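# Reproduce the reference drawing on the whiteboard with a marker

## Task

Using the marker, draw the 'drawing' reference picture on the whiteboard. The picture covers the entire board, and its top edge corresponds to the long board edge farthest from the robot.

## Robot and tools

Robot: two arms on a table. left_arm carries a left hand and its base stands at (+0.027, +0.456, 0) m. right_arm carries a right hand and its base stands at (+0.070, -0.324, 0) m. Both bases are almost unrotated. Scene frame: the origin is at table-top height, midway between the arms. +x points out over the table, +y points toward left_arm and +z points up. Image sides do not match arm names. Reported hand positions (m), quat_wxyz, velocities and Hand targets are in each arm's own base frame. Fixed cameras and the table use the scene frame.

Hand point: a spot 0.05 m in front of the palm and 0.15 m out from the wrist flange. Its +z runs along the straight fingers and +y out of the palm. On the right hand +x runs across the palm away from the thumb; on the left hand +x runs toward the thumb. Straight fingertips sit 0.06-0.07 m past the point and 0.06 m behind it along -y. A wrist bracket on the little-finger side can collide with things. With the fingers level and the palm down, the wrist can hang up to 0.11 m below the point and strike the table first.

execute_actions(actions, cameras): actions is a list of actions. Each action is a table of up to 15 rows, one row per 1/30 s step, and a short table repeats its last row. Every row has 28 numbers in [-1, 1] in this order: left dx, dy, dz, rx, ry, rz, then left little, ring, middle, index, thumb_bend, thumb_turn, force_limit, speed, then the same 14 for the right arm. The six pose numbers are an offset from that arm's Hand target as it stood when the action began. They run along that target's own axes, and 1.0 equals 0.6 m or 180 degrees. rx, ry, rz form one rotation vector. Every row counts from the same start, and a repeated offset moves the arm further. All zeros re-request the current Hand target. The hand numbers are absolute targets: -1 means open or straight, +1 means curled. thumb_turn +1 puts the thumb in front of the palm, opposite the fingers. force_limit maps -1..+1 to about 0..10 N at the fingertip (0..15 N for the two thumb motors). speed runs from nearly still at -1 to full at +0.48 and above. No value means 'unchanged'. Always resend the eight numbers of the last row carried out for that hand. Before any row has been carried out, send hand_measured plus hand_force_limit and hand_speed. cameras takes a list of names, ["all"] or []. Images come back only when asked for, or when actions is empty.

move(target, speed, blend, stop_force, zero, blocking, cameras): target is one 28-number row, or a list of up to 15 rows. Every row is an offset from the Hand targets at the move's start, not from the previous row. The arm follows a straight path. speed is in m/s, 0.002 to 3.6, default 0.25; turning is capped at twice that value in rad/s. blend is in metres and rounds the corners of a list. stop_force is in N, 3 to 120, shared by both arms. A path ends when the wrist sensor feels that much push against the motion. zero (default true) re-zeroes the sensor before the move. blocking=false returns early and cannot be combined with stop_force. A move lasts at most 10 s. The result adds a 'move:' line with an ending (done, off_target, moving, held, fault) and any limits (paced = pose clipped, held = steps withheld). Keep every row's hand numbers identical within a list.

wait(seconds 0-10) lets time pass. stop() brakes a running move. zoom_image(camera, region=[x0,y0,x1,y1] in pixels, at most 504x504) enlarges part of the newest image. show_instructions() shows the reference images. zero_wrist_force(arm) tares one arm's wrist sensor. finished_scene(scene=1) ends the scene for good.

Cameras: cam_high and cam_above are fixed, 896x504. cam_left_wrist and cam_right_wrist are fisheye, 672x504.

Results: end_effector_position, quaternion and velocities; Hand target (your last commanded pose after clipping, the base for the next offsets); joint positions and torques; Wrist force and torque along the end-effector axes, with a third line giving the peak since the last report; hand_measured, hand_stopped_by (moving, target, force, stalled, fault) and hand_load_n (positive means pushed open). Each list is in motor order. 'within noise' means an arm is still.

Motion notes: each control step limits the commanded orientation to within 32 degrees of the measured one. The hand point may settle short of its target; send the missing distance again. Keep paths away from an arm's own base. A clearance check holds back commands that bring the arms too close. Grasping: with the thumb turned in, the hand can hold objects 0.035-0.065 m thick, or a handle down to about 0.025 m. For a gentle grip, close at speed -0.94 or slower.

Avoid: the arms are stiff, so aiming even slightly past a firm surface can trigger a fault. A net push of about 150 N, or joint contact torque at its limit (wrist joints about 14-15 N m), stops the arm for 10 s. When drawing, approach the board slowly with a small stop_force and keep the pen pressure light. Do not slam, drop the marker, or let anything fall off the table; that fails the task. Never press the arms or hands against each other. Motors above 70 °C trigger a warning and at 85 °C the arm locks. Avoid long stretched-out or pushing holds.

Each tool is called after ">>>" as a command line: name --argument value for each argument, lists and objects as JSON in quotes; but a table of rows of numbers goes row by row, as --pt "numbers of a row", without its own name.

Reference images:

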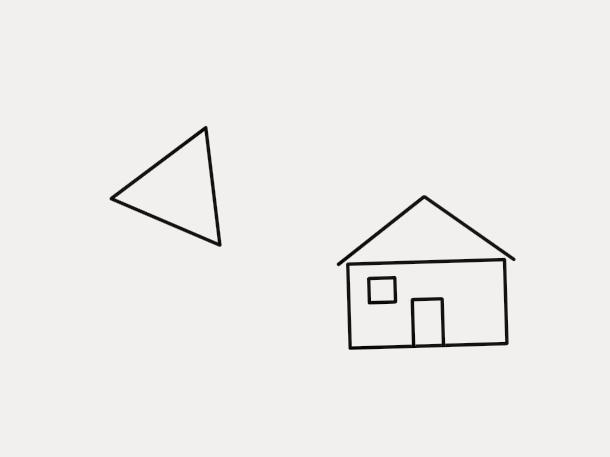

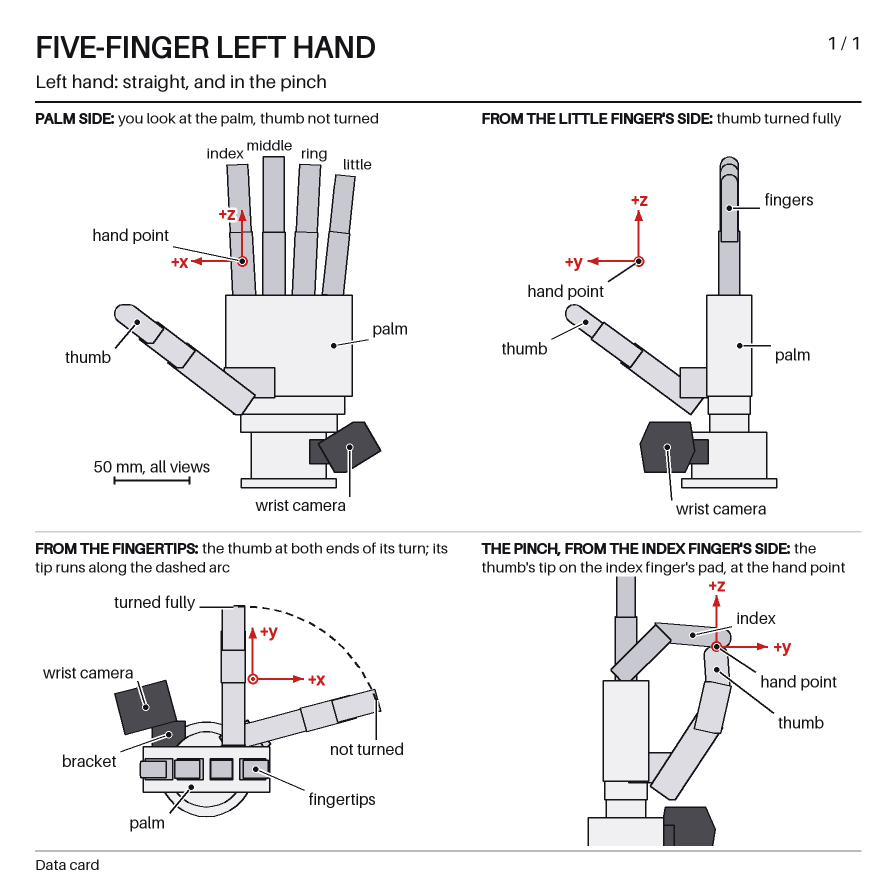

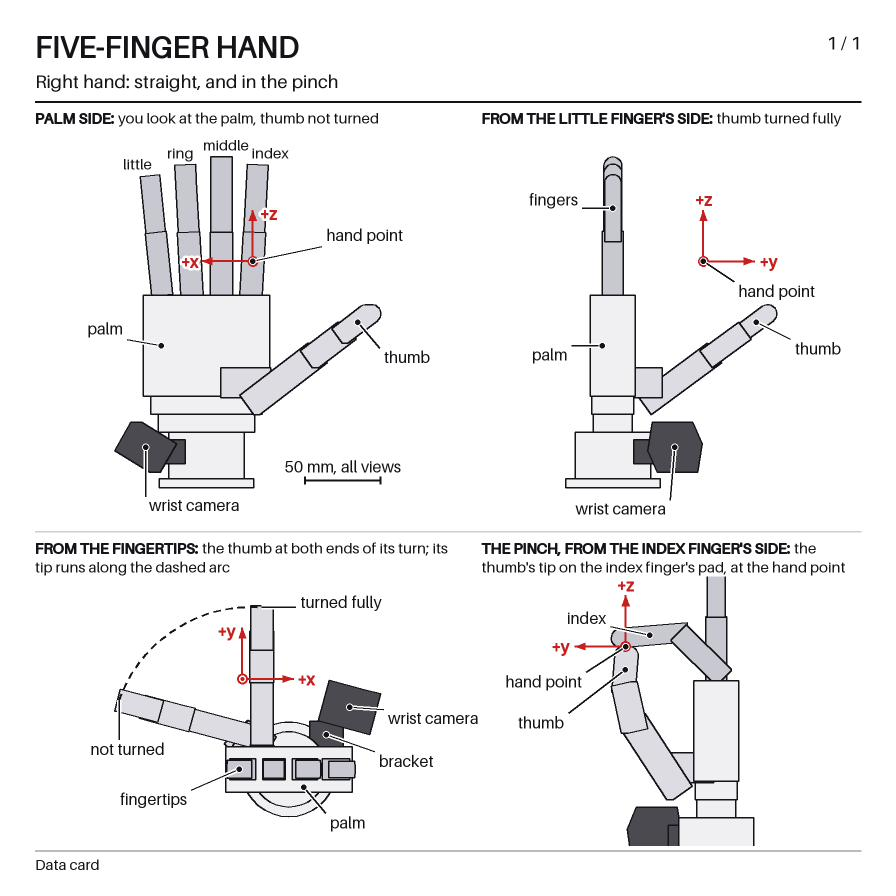

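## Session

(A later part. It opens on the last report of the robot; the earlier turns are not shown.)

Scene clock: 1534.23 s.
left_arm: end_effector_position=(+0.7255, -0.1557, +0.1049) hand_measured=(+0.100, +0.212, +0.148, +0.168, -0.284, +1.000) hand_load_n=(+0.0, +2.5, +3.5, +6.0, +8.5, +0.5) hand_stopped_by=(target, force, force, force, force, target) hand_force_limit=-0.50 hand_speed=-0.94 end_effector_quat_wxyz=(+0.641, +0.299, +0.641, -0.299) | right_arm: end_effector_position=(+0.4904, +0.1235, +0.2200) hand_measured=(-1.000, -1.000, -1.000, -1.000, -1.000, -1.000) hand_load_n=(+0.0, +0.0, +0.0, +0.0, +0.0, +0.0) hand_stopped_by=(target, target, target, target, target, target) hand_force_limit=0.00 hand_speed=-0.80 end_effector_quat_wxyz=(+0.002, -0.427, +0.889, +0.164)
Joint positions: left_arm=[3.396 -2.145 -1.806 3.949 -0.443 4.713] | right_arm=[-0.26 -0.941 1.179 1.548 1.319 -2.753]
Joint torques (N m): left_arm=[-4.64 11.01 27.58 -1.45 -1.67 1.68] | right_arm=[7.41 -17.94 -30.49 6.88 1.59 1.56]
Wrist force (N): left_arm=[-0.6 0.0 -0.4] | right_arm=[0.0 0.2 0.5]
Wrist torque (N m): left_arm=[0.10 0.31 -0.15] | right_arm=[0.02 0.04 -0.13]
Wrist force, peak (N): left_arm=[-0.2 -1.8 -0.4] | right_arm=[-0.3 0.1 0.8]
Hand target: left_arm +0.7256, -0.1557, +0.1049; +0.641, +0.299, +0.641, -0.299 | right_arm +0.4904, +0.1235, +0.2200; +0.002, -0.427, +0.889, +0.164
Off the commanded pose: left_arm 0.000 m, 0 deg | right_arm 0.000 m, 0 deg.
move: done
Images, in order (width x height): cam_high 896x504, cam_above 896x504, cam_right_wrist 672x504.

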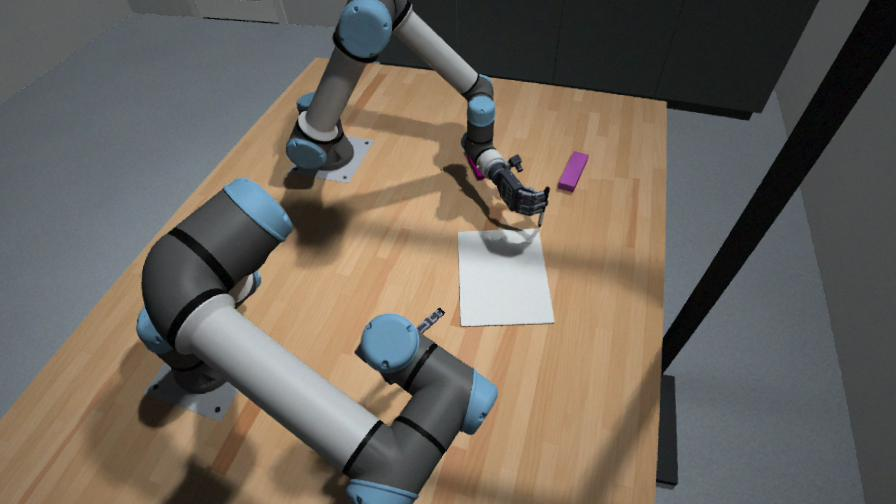

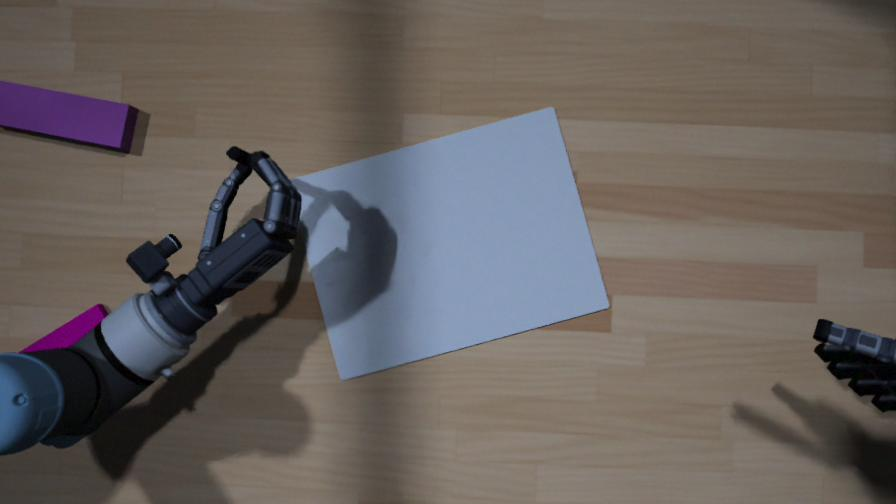

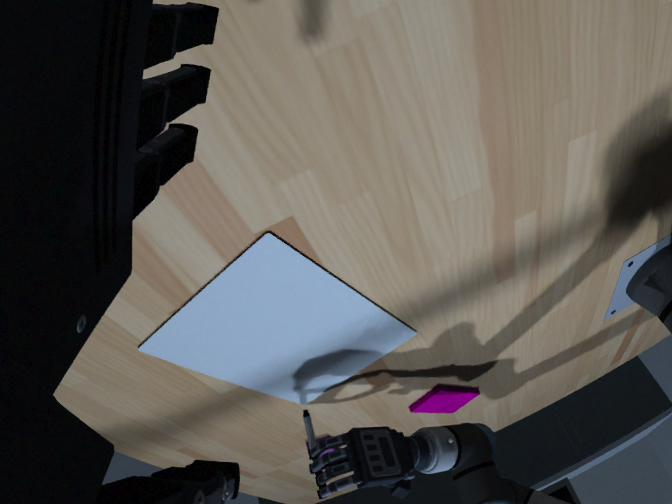

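>>> move --target '[0.0133,0,0,0,0,0,0.1,0.35,0.15,0.2,0.1,1,-0.5,-0.94,0,0,0,0,0,0,-1,-1,-1,-1,-1,-1,0,-0.8]' --speed 0.05 --cameras '["cam_high","cam_right_wrist"]'

>>> zoom_image --camera "cam_high" --region '[520, 210, 560, 250]'

>>> zoom_image --camera "cam_right_wrist" --region '[280, 380, 330, 430]'

Scene clock: 1567.67 s.
left_arm: end_effector_position=(+0.7256, -0.1557, +0.0970) hand_measured=(+0.100, +0.212, +0.148, +0.168, -0.284, +1.000) hand_load_n=(+0.0, +2.5, +3.5, +6.0, +8.5, +1.0) hand_stopped_by=(target, force, force, force, force, target) hand_force_limit=-0.50 hand_speed=-0.94 end_effector_quat_wxyz=(+0.641, +0.299, +0.641, -0.299) | right_arm: end_effector_position=(+0.4904, +0.1235, +0.2200) hand_measured=(-1.000, -1.000, -1.000, -1.000, -1.000, -1.000) hand_load_n=(+0.0, +0.0, +0.0, +0.0, +0.0, +0.0) hand_stopped_by=(target, target, target, target, target, target) hand_force_limit=0.00 hand_speed=-0.80 end_effector_quat_wxyz=(+0.002, -0.427, +0.889, +0.164)
Joint positions: left_arm=[3.396 -2.159 -1.809 3.966 -0.443 4.714] | right_arm=[-0.26 -0.941 1.179 1.548 1.319 -2.753]
Joint torques (N m): left_arm=[-4.02 12.08 4.21 3.36 -1.19 -0.42] | right_arm=[8.53 -18.23 -31.54 6.77 1.46 1.63]
Wrist force (N): left_arm=[-0.4 -0.1 -0.2] | right_arm=[-0.1 0.0 0.6]
Wrist torque (N m): left_arm=[0.08 0.29 -0.13] | right_arm=[-0.02 0.04 -0.14]
Wrist force, peak (N): left_arm=[-0.9 0.0 -0.4] | right_arm=[-0.1 0.0 0.9]
Hand target: left_arm +0.7256, -0.1557, +0.0969; +0.641, +0.299, +0.641, -0.299 | right_arm +0.4904, +0.1235, +0.2200; +0.002, -0.427, +0.889, +0.164
Off the commanded pose: left_arm 0.000 m, 0 deg | right_arm 0.000 m, 0 deg.
move: done
Images, in order (width x height): cam_high 896x504, cam_right_wrist 672x504.

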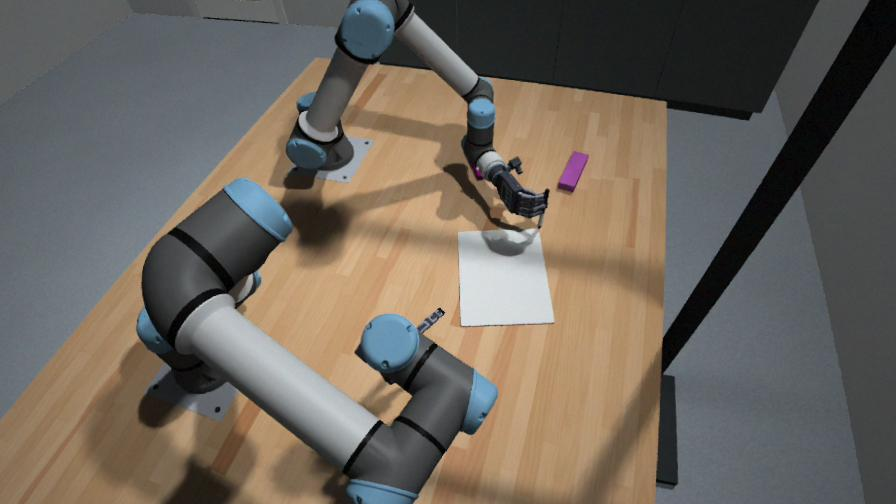

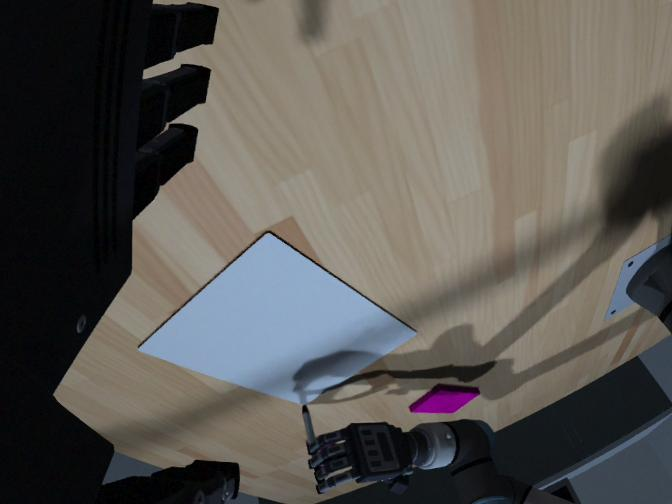

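Scaled by 12.600.

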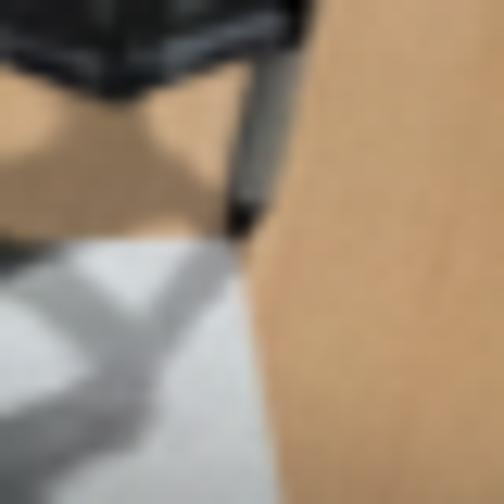

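Scaled by 10.080 from the camera's 672x504 image, which has a finer 960x720 frame.

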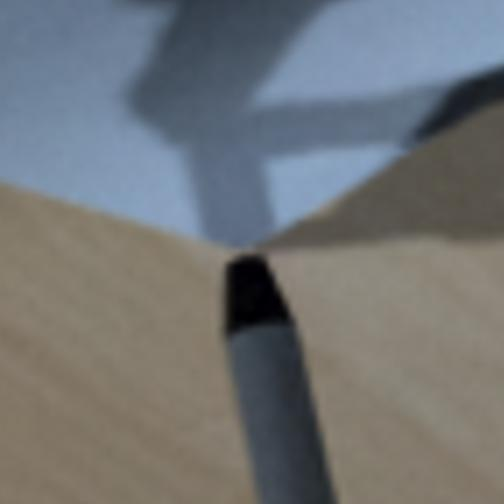

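>>> move --pt "-0.033 0 0 0 0 0 0.1 0.35 0.15 0.2 0.1 1 -0.5 -0.94 0 0 0 0 0 0 -1 -1 -1 -1 -1 -1 0 -0.8" --pt "-0.025 -0.2055 0.4648 0 0 0 0.1 0.35 0.15 0.2 0.1 1 -0.5 -0.94 0 0 0 0 0 0 -1 -1 -1 -1 -1 -1 0 -0.8" --speed 0.2 --blend 0.01 --cameras '["cam_high","cam_right_wrist","cam_above"]'

>>> zoom_image --camera "cam_high" --region '[530, 300, 570, 340]'

>>> zoom_image --camera "cam_right_wrist" --region '[115, 320, 165, 370]'

Scene clock: 1592.47 s.
left_arm: end_effector_position=(+0.8103, -0.4486, +0.1117) hand_measured=(+0.100, +0.212, +0.148, +0.168, -0.284, +1.000) hand_load_n=(+0.0, +2.5, +3.5, +6.0, +8.5, +0.5) hand_stopped_by=(target, force, force, force, force, target) hand_force_limit=-0.50 hand_speed=-0.94 end_effector_quat_wxyz=(+0.641, +0.299, +0.641, -0.299) | right_arm: end_effector_position=(+0.4904, +0.1235, +0.2200) hand_measured=(-1.000, -1.000, -1.000, -1.000, -1.000, -1.000) hand_load_n=(+0.0, +0.0, +0.0, +0.0, +0.0, +0.0) hand_stopped_by=(target, target, target, target, target, target) hand_force_limit=0.00 hand_speed=-0.80 end_effector_quat_wxyz=(+0.002, -0.427, +0.889, +0.164)
Joint positions: left_arm=[2.886 -2.426 -1.248 3.673 -0.954 4.712] | right_arm=[-0.26 -0.941 1.179 1.548 1.319 -2.753]
Joint torques (N m): left_arm=[-5.27 19.91 35.39 -0.89 -1.96 1.7] | right_arm=[5.97 -18.17 -30.18 6.82 1.49 1.44]
Wrist force (N): left_arm=[-1.0 -0.2 0.1] | right_arm=[0.1 0.0 0.6]
Wrist torque (N m): left_arm=[0.05 0.37 -0.16] | right_arm=[-0.01 0.02 -0.13]
Wrist force, peak (N): left_arm=[0.1 6.6 -2.3] | right_arm=[-0.2 0.2 0.9]
Hand target: left_arm +0.8104, -0.4486, +0.1117; +0.641, +0.299, +0.641, -0.299 | right_arm +0.4904, +0.1235, +0.2200; +0.002, -0.427, +0.889, +0.164
Off the commanded pose: left_arm 0.000 m, 0 deg | right_arm 0.000 m, 0 deg.
move: done; blend cut to 0.0099 m at target 1
Images, in order (width x height): cam_high 896x504, cam_above 896x504, cam_right_wrist 672x504.

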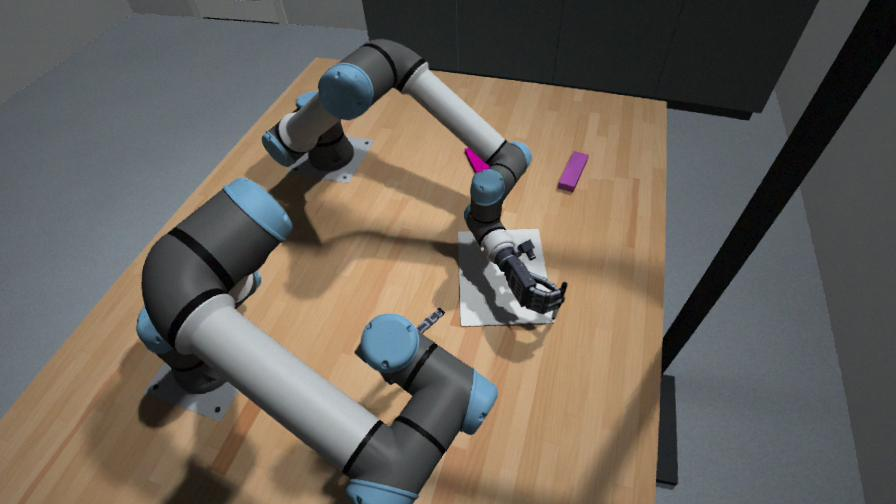

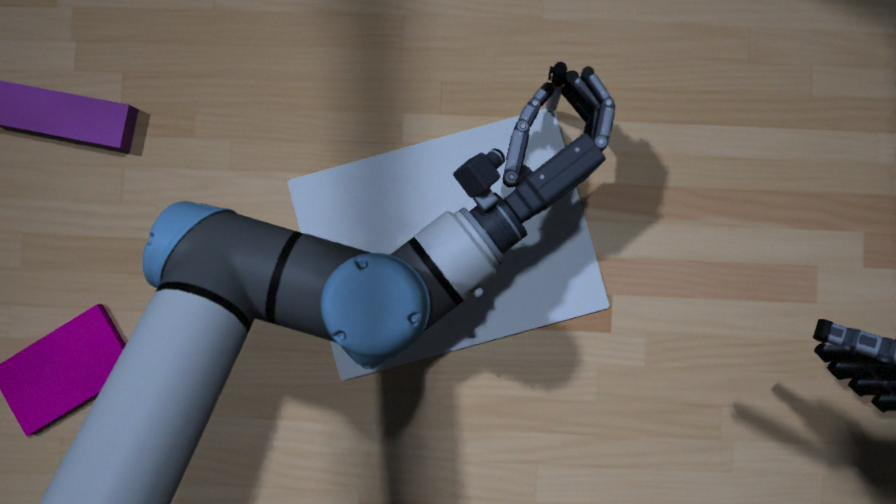

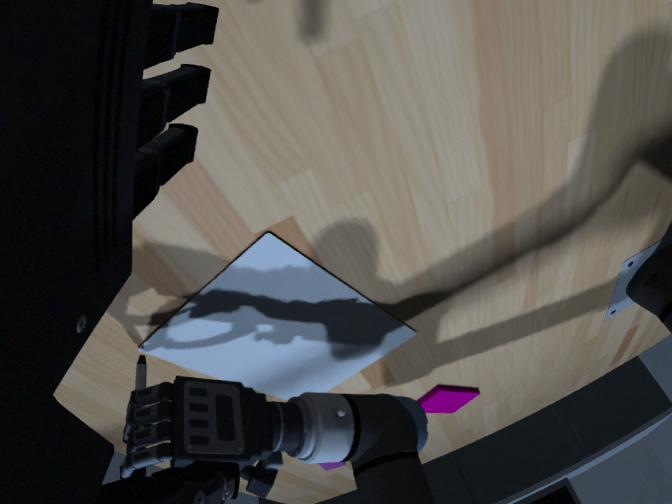

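Scaled by 12.600.

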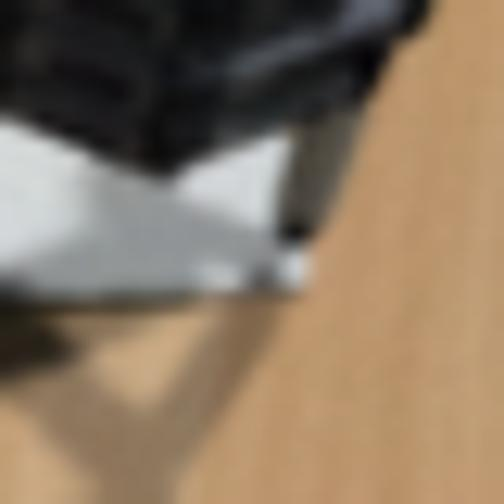

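Scaled by 10.080 from the camera's 672x504 image, which has a finer 960x720 frame.

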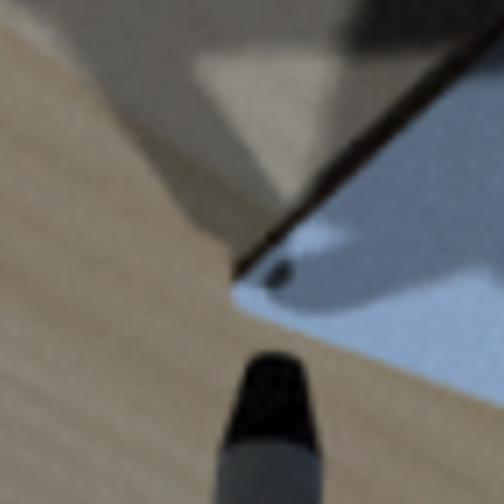

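>>> move --target '[0.015,0.0036,0.0069,0,0,0,0.1,0.35,0.15,0.2,0.1,1,-0.5,-0.94,0,0,0,0,0,0,-1,-1,-1,-1,-1,-1,0,-0.8]' --speed 0.05 --cameras '["cam_high","cam_right_wrist"]'

>>> zoom_image --camera "cam_high" --region '[530, 300, 570, 340]'

>>> zoom_image --camera "cam_right_wrist" --region '[115, 320, 165, 370]'

Scene clock: 1632.27 s.
left_arm: end_effector_position=(+0.8146, -0.4504, +0.1028) hand_measured=(+0.100, +0.212, +0.148, +0.168, -0.284, +1.000) hand_load_n=(+0.0, +2.5, +3.0, +6.0, +8.5, +1.0) hand_stopped_by=(target, force, force, force, force, target) hand_force_limit=-0.50 hand_speed=-0.94 end_effector_quat_wxyz=(+0.641, +0.299, +0.641, -0.299) | right_arm: end_effector_position=(+0.4904, +0.1235, +0.2200) hand_measured=(-1.000, -1.000, -1.000, -1.000, -1.000, -1.000) hand_load_n=(+0.0, +0.0, +0.0, +0.0, +0.0, +0.0) hand_stopped_by=(target, target, target, target, target, target) hand_force_limit=0.00 hand_speed=-0.80 end_effector_quat_wxyz=(+0.002, -0.427, +0.889, +0.164)
Joint positions: left_arm=[2.885 -2.447 -1.232 3.678 -0.955 4.712] | right_arm=[-0.26 -0.941 1.179 1.548 1.319 -2.753]
Joint torques (N m): left_arm=[-5.31 17.47 33.57 3.77 -1.96 1.73] | right_arm=[5.98 -18.76 -30.34 6.85 1.48 1.13]
Wrist force (N): left_arm=[-0.8 0.0 0.0] | right_arm=[-0.3 0.3 0.7]
Wrist torque (N m): left_arm=[0.09 0.35 -0.16] | right_arm=[0.03 0.08 -0.15]
Wrist force, peak (N): left_arm=[-1.2 -0.4 0.0] | right_arm=[-0.2 0.3 0.8]
Hand target: left_arm +0.8147, -0.4504, +0.1027; +0.641, +0.299, +0.641, -0.299 | right_arm +0.4904, +0.1235, +0.2200; +0.002, -0.427, +0.889, +0.164
Off the commanded pose: left_arm 0.000 m, 0 deg | right_arm 0.000 m, 0 deg.
move: done
Images, in order (width x height): cam_high 896x504, cam_right_wrist 672x504.

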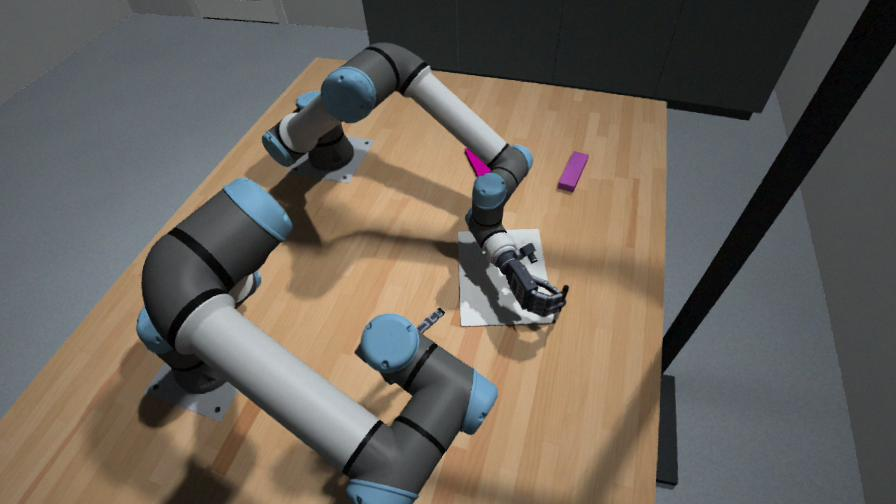

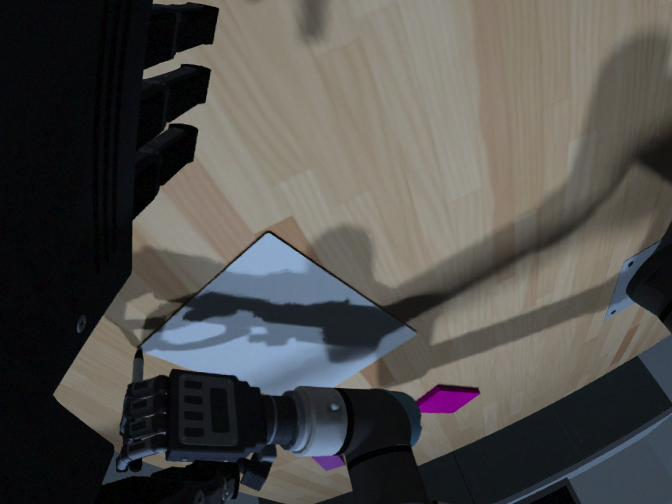

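Scaled by 12.600.

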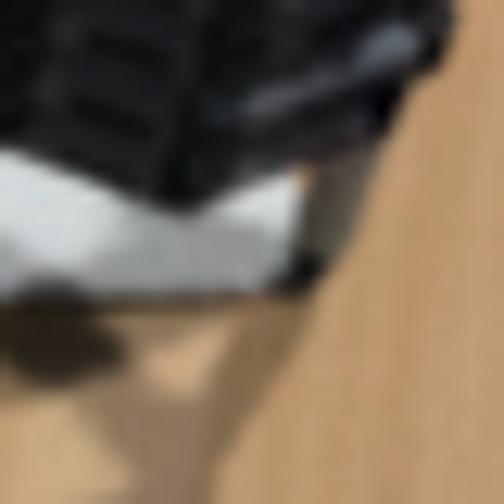

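Scaled by 10.080 from the camera's 672x504 image, which has a finer 960x720 frame.

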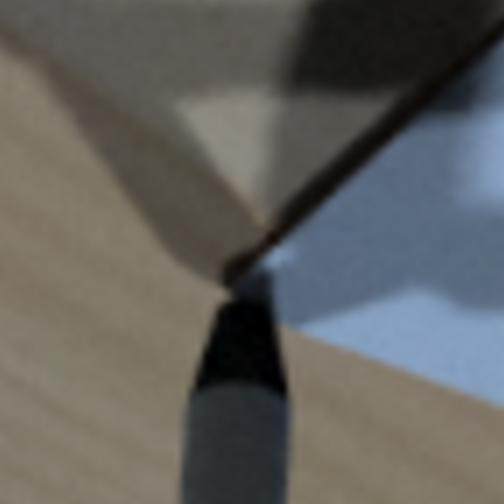

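>>> move --pt "-0.025 0 0 0 0 0 0.1 0.35 0.15 0.2 0.1 1 -0.5 -0.94 0 0 0 0 0 0 -1 -1 -1 -1 -1 -1 0 -0.8" --pt "-0.0105 -0.3464 -0.1591 0 0 0 0.1 0.35 0.15 0.2 0.1 1 -0.5 -0.94 0 0 0 0 0 0 -1 -1 -1 -1 -1 -1 0 -0.8" --speed 0.15 --blend 0.01 --cameras '["cam_high","cam_right_wrist","cam_above"]'

>>> zoom_image --camera "cam_high" --region '[440, 300, 480, 340]'

>>> zoom_image --camera "cam_right_wrist" --region '[245, 205, 295, 255]'

Scene clock: 1654.43 s.
left_arm: end_effector_position=(+0.5942, -0.5108, +0.1092) hand_measured=(+0.100, +0.212, +0.148, +0.168, -0.284, +1.000) hand_load_n=(+0.0, +2.5, +3.0, +6.0, +8.5, +1.0) hand_stopped_by=(target, force, force, force, force, target) hand_force_limit=-0.50 hand_speed=-0.94 end_effector_quat_wxyz=(+0.640, +0.299, +0.641, -0.299) | right_arm: end_effector_position=(+0.4904, +0.1235, +0.2200) hand_measured=(-1.000, -1.000, -1.000, -1.000, -1.000, -1.000) hand_load_n=(+0.0, +0.0, +0.0, +0.5, +0.0, +0.0) hand_stopped_by=(target, target, target, target, target, target) hand_force_limit=0.00 hand_speed=-0.80 end_effector_quat_wxyz=(+0.002, -0.427, +0.889, +0.164)
Joint positions: left_arm=[2.651 -2.152 -1.777 3.928 -1.188 4.712] | right_arm=[-0.26 -0.941 1.179 1.548 1.319 -2.753]
Joint torques (N m): left_arm=[-5.39 71.05 5.62 4.37 -2.05 -1.77] | right_arm=[5.8 -18.12 -30.31 6.7 1.61 1.13]
Wrist force (N): left_arm=[-1.0 -0.4 -0.4] | right_arm=[-0.1 0.1 0.6]
Wrist torque (N m): left_arm=[0.06 0.36 -0.16] | right_arm=[0.00 0.04 -0.14]
Wrist force, peak (N): left_arm=[-0.8 3.5 0.2] | right_arm=[-0.1 0.2 0.9]
Hand target: left_arm +0.5941, -0.5108, +0.1092; +0.641, +0.299, +0.641, -0.299 | right_arm +0.4904, +0.1235, +0.2200; +0.002, -0.427, +0.889, +0.164
Off the commanded pose: left_arm 0.000 m, 0 deg | right_arm 0.000 m, 0 deg.
move: done; blend cut to 0.0075 m at target 1
Images, in order (width x height): cam_high 896x504, cam_above 896x504, cam_right_wrist 672x504.

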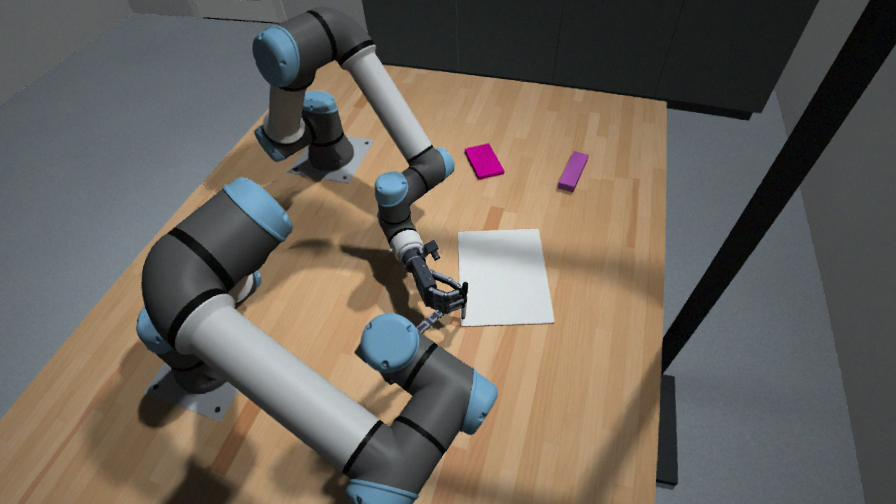

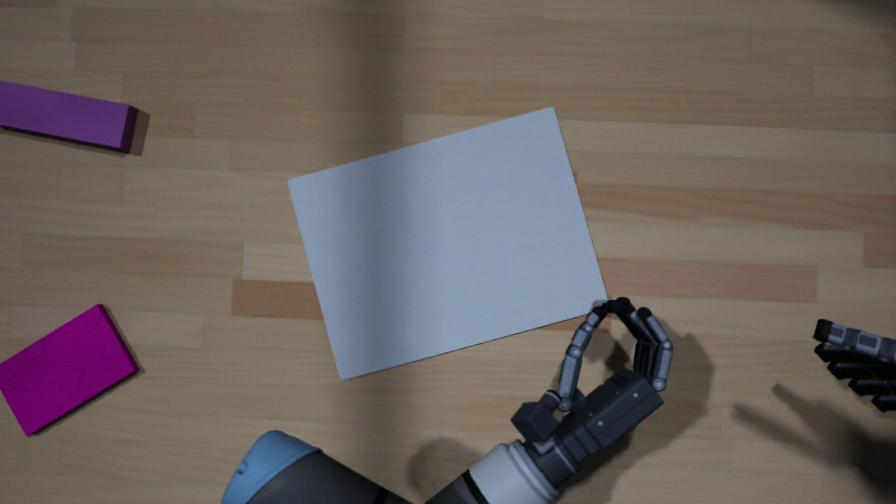

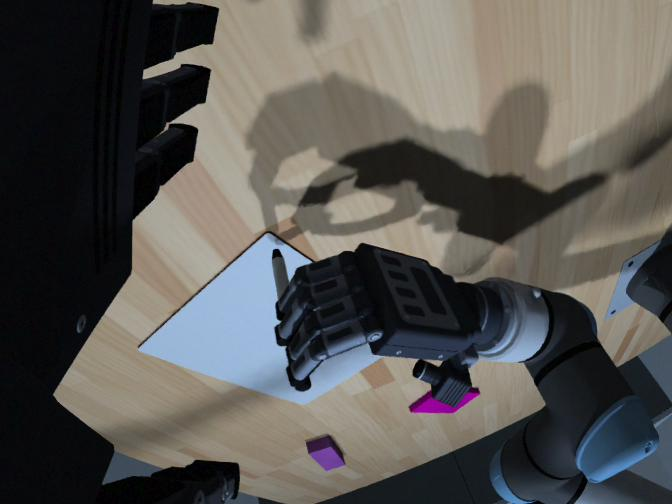

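Scaled by 12.600.

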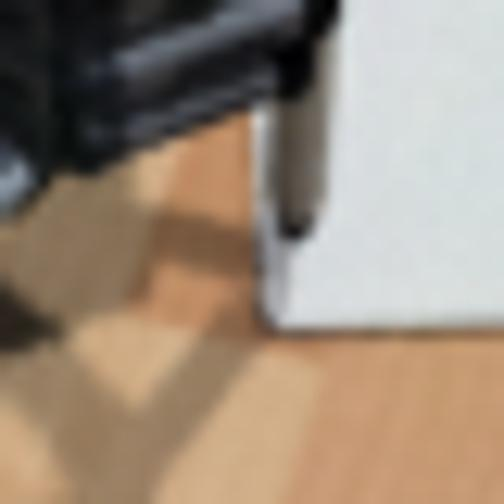

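Scaled by 10.080 from the camera's 672x504 image, which has a finer 960x720 frame.

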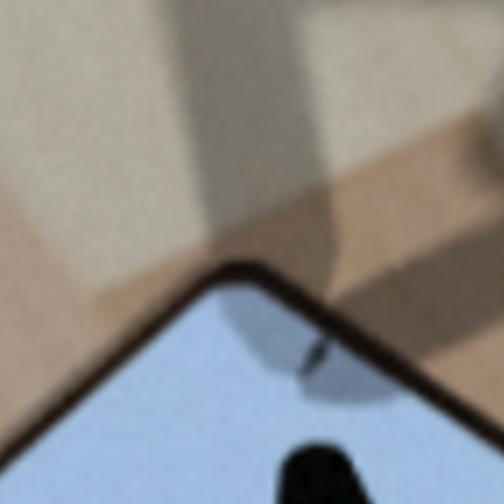

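>>> move --target '[0.0217,-0.0142,0.0089,0,0,0,0.1,0.35,0.15,0.2,0.1,1,-0.5,-0.94,0,0,0,0,0,0,-1,-1,-1,-1,-1,-1,0,-0.8]' --speed 0.05 --cameras '["cam_high","cam_right_wrist"]'

>>> zoom_image --camera "cam_high" --region '[440, 300, 480, 340]'

>>> zoom_image --camera "cam_right_wrist" --region '[245, 205, 295, 255]'

Scene clock: 1680.13 s.
left_arm: end_effector_position=(+0.5910, -0.5204, +0.0963) hand_measured=(+0.100, +0.212, +0.148, +0.168, -0.284, +1.000) hand_load_n=(+0.0, +3.5, +4.0, +1.5, +7.5, -3.5) hand_stopped_by=(target, force, force, force, force, target) hand_force_limit=-0.50 hand_speed=-0.94 end_effector_quat_wxyz=(+0.641, +0.299, +0.641, -0.299) | right_arm: end_effector_position=(+0.4904, +0.1235, +0.2200) hand_measured=(-1.000, -1.000, -1.000, -1.000, -1.000, -1.000) hand_load_n=(+0.0, +0.0, +0.0, +0.0, +0.0, +0.0) hand_stopped_by=(target, target, target, target, target, target) hand_force_limit=0.00 hand_speed=-0.80 end_effector_quat_wxyz=(+0.002, -0.427, +0.889, +0.164)
Joint positions: left_arm=[2.632 -2.182 -1.769 3.949 -1.208 4.712] | right_arm=[-0.26 -0.941 1.179 1.548 1.319 -2.753]
Joint torques (N m): left_arm=[-8.45 9.15 24.89 1.95 -1.49 -2.09] | right_arm=[6.95 -17.99 -30.48 6.84 1.63 0.9]
Wrist force (N): left_arm=[-8.3 0.0 -1.7] | right_arm=[-0.1 0.2 0.6]
Wrist torque (N m): left_arm=[0.07 0.45 -0.07] | right_arm=[0.02 0.05 -0.14]
Wrist force, peak (N): left_arm=[-8.3 0.0 -1.7] | right_arm=[-0.2 0.1 0.8]
Hand target: left_arm +0.5910, -0.5204, +0.0962; +0.641, +0.299, +0.641, -0.299 | right_arm +0.4904, +0.1235, +0.2200; +0.002, -0.427, +0.889, +0.164
Off the commanded pose: left_arm 0.000 m, 0 deg | right_arm 0.000 m, 0 deg.
move: done
Images, in order (width x height): cam_high 896x504, cam_right_wrist 672x504.

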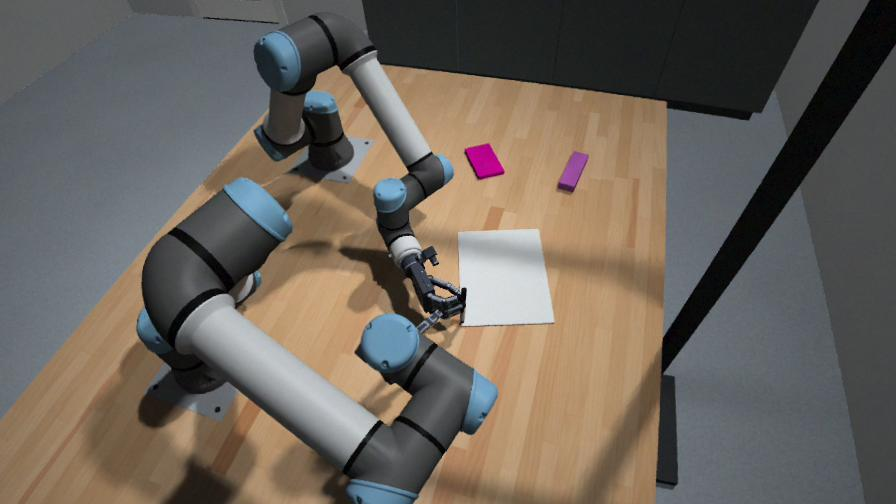

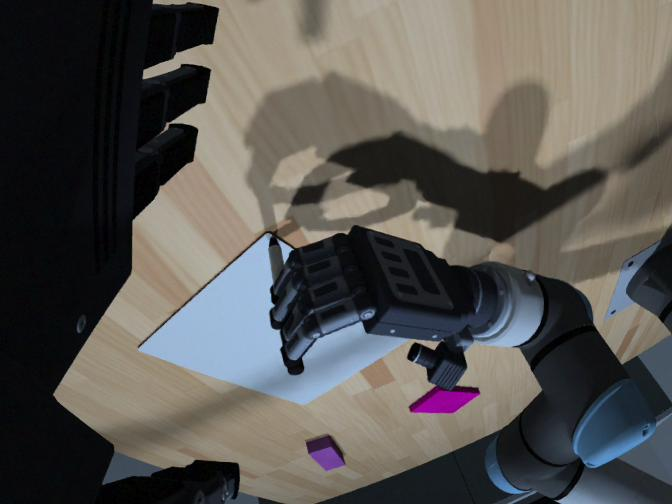

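Scaled by 12.600.

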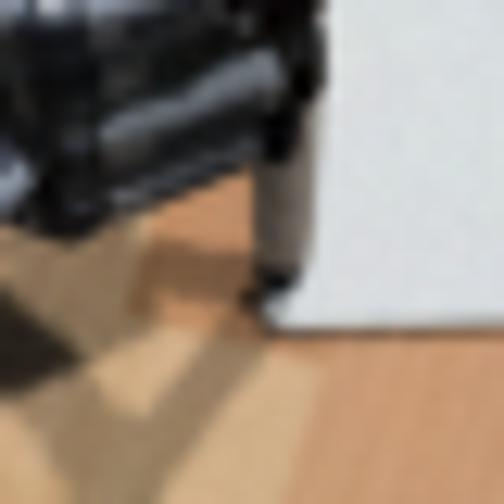

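Scaled by 10.080 from the camera's 672x504 image, which has a finer 960x720 frame.

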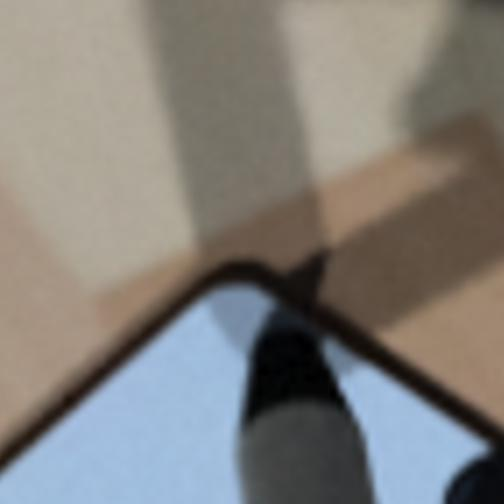

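>>> move --target '[-0.0167,0,0,0,0,0,0.1,0.35,0.15,0.2,0.1,1,-0.5,-0.94,0,0,0,0,0,0,-1,-1,-1,-1,-1,-1,0,-0.8]' --speed 0.05 --cameras '["cam_high","cam_right_wrist","cam_left_wrist"]'

>>> zoom_image --camera "cam_high" --region '[440, 300, 480, 340]'

>>> zoom_image --camera "cam_right_wrist" --region '[245, 205, 295, 255]'

Scene clock: 1689.53 s.
left_arm: end_effector_position=(+0.5910, -0.5204, +0.1062) hand_measured=(+0.100, +0.212, +0.148, +0.168, -0.284, +1.000) hand_load_n=(+0.0, +1.0, +3.5, +5.0, +7.0, -1.0) hand_stopped_by=(target, force, force, force, force, target) hand_force_limit=-0.50 hand_speed=-0.94 end_effector_quat_wxyz=(+0.640, +0.299, +0.641, -0.299) | right_arm: end_effector_position=(+0.4904, +0.1235, +0.2200) hand_measured=(-1.000, -1.000, -1.000, -1.000, -1.000, -1.000) hand_load_n=(+0.0, +0.0, +0.0, +0.0, +0.0, +0.0) hand_stopped_by=(target, target, target, target, target, target) hand_force_limit=0.00 hand_speed=-0.80 end_effector_quat_wxyz=(+0.002, -0.427, +0.889, +0.164)
Joint positions: left_arm=[2.632 -2.165 -1.764 3.928 -1.208 4.712] | right_arm=[-0.26 -0.941 1.179 1.548 1.319 -2.753]
Joint torques (N m): left_arm=[-5.6 72.08 29.92 -0.63 -1.62 -1.31] | right_arm=[6.02 -17.49 -31.37 6.79 1.6 0.76]
Wrist force (N): left_arm=[-1.0 -0.3 -0.4] | right_arm=[-0.4 0.1 0.5]
Wrist torque (N m): left_arm=[0.08 0.37 -0.16] | right_arm=[0.01 0.09 -0.15]
Wrist force, peak (N): left_arm=[-8.5 0.1 -1.6] | right_arm=[-0.1 0.0 0.8]
Hand target: left_arm +0.5910, -0.5204, +0.1062; +0.641, +0.299, +0.641, -0.299 | right_arm +0.4904, +0.1235, +0.2200; +0.002, -0.427, +0.889, +0.164
Off the commanded pose: left_arm 0.000 m, 0 deg | right_arm 0.000 m, 0 deg.
move: done
Images, in order (width x height): cam_high 896x504, cam_left_wrist 672x504, cam_right_wrist 672x504.

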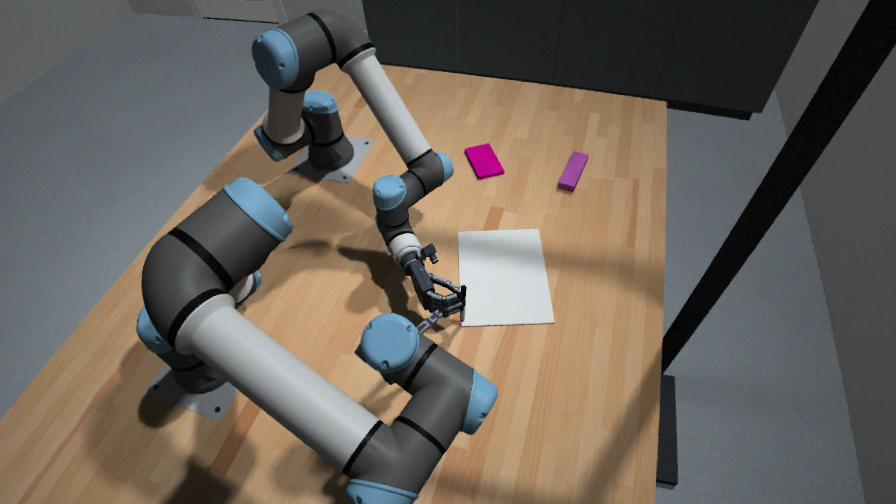

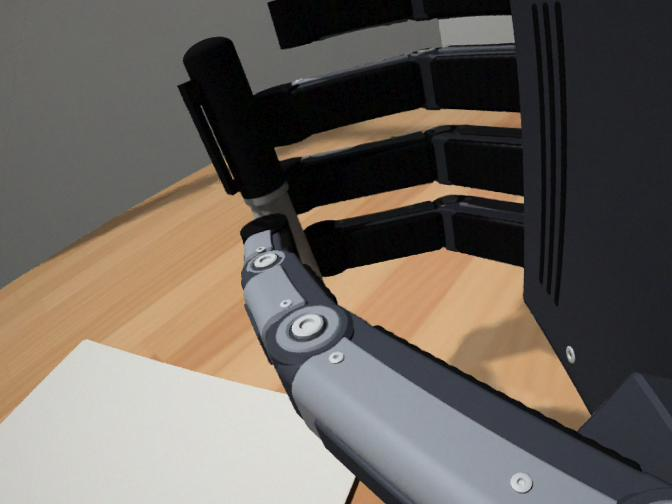

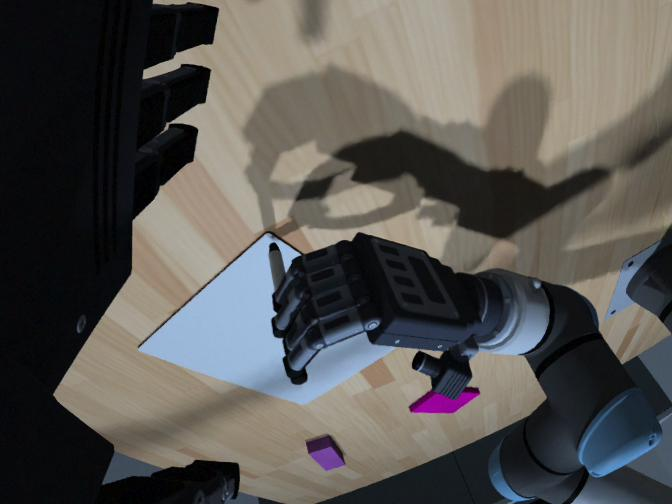

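Scaled by 12.600.

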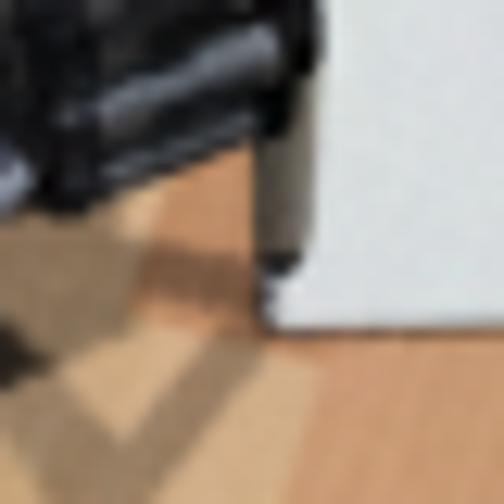

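Scaled by 10.080 from the camera's 672x504 image, which has a finer 960x720 frame.

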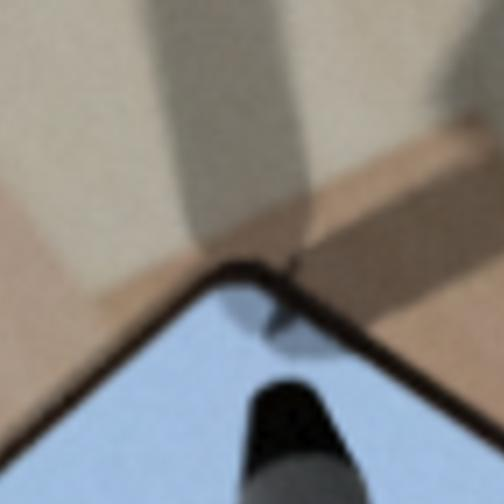

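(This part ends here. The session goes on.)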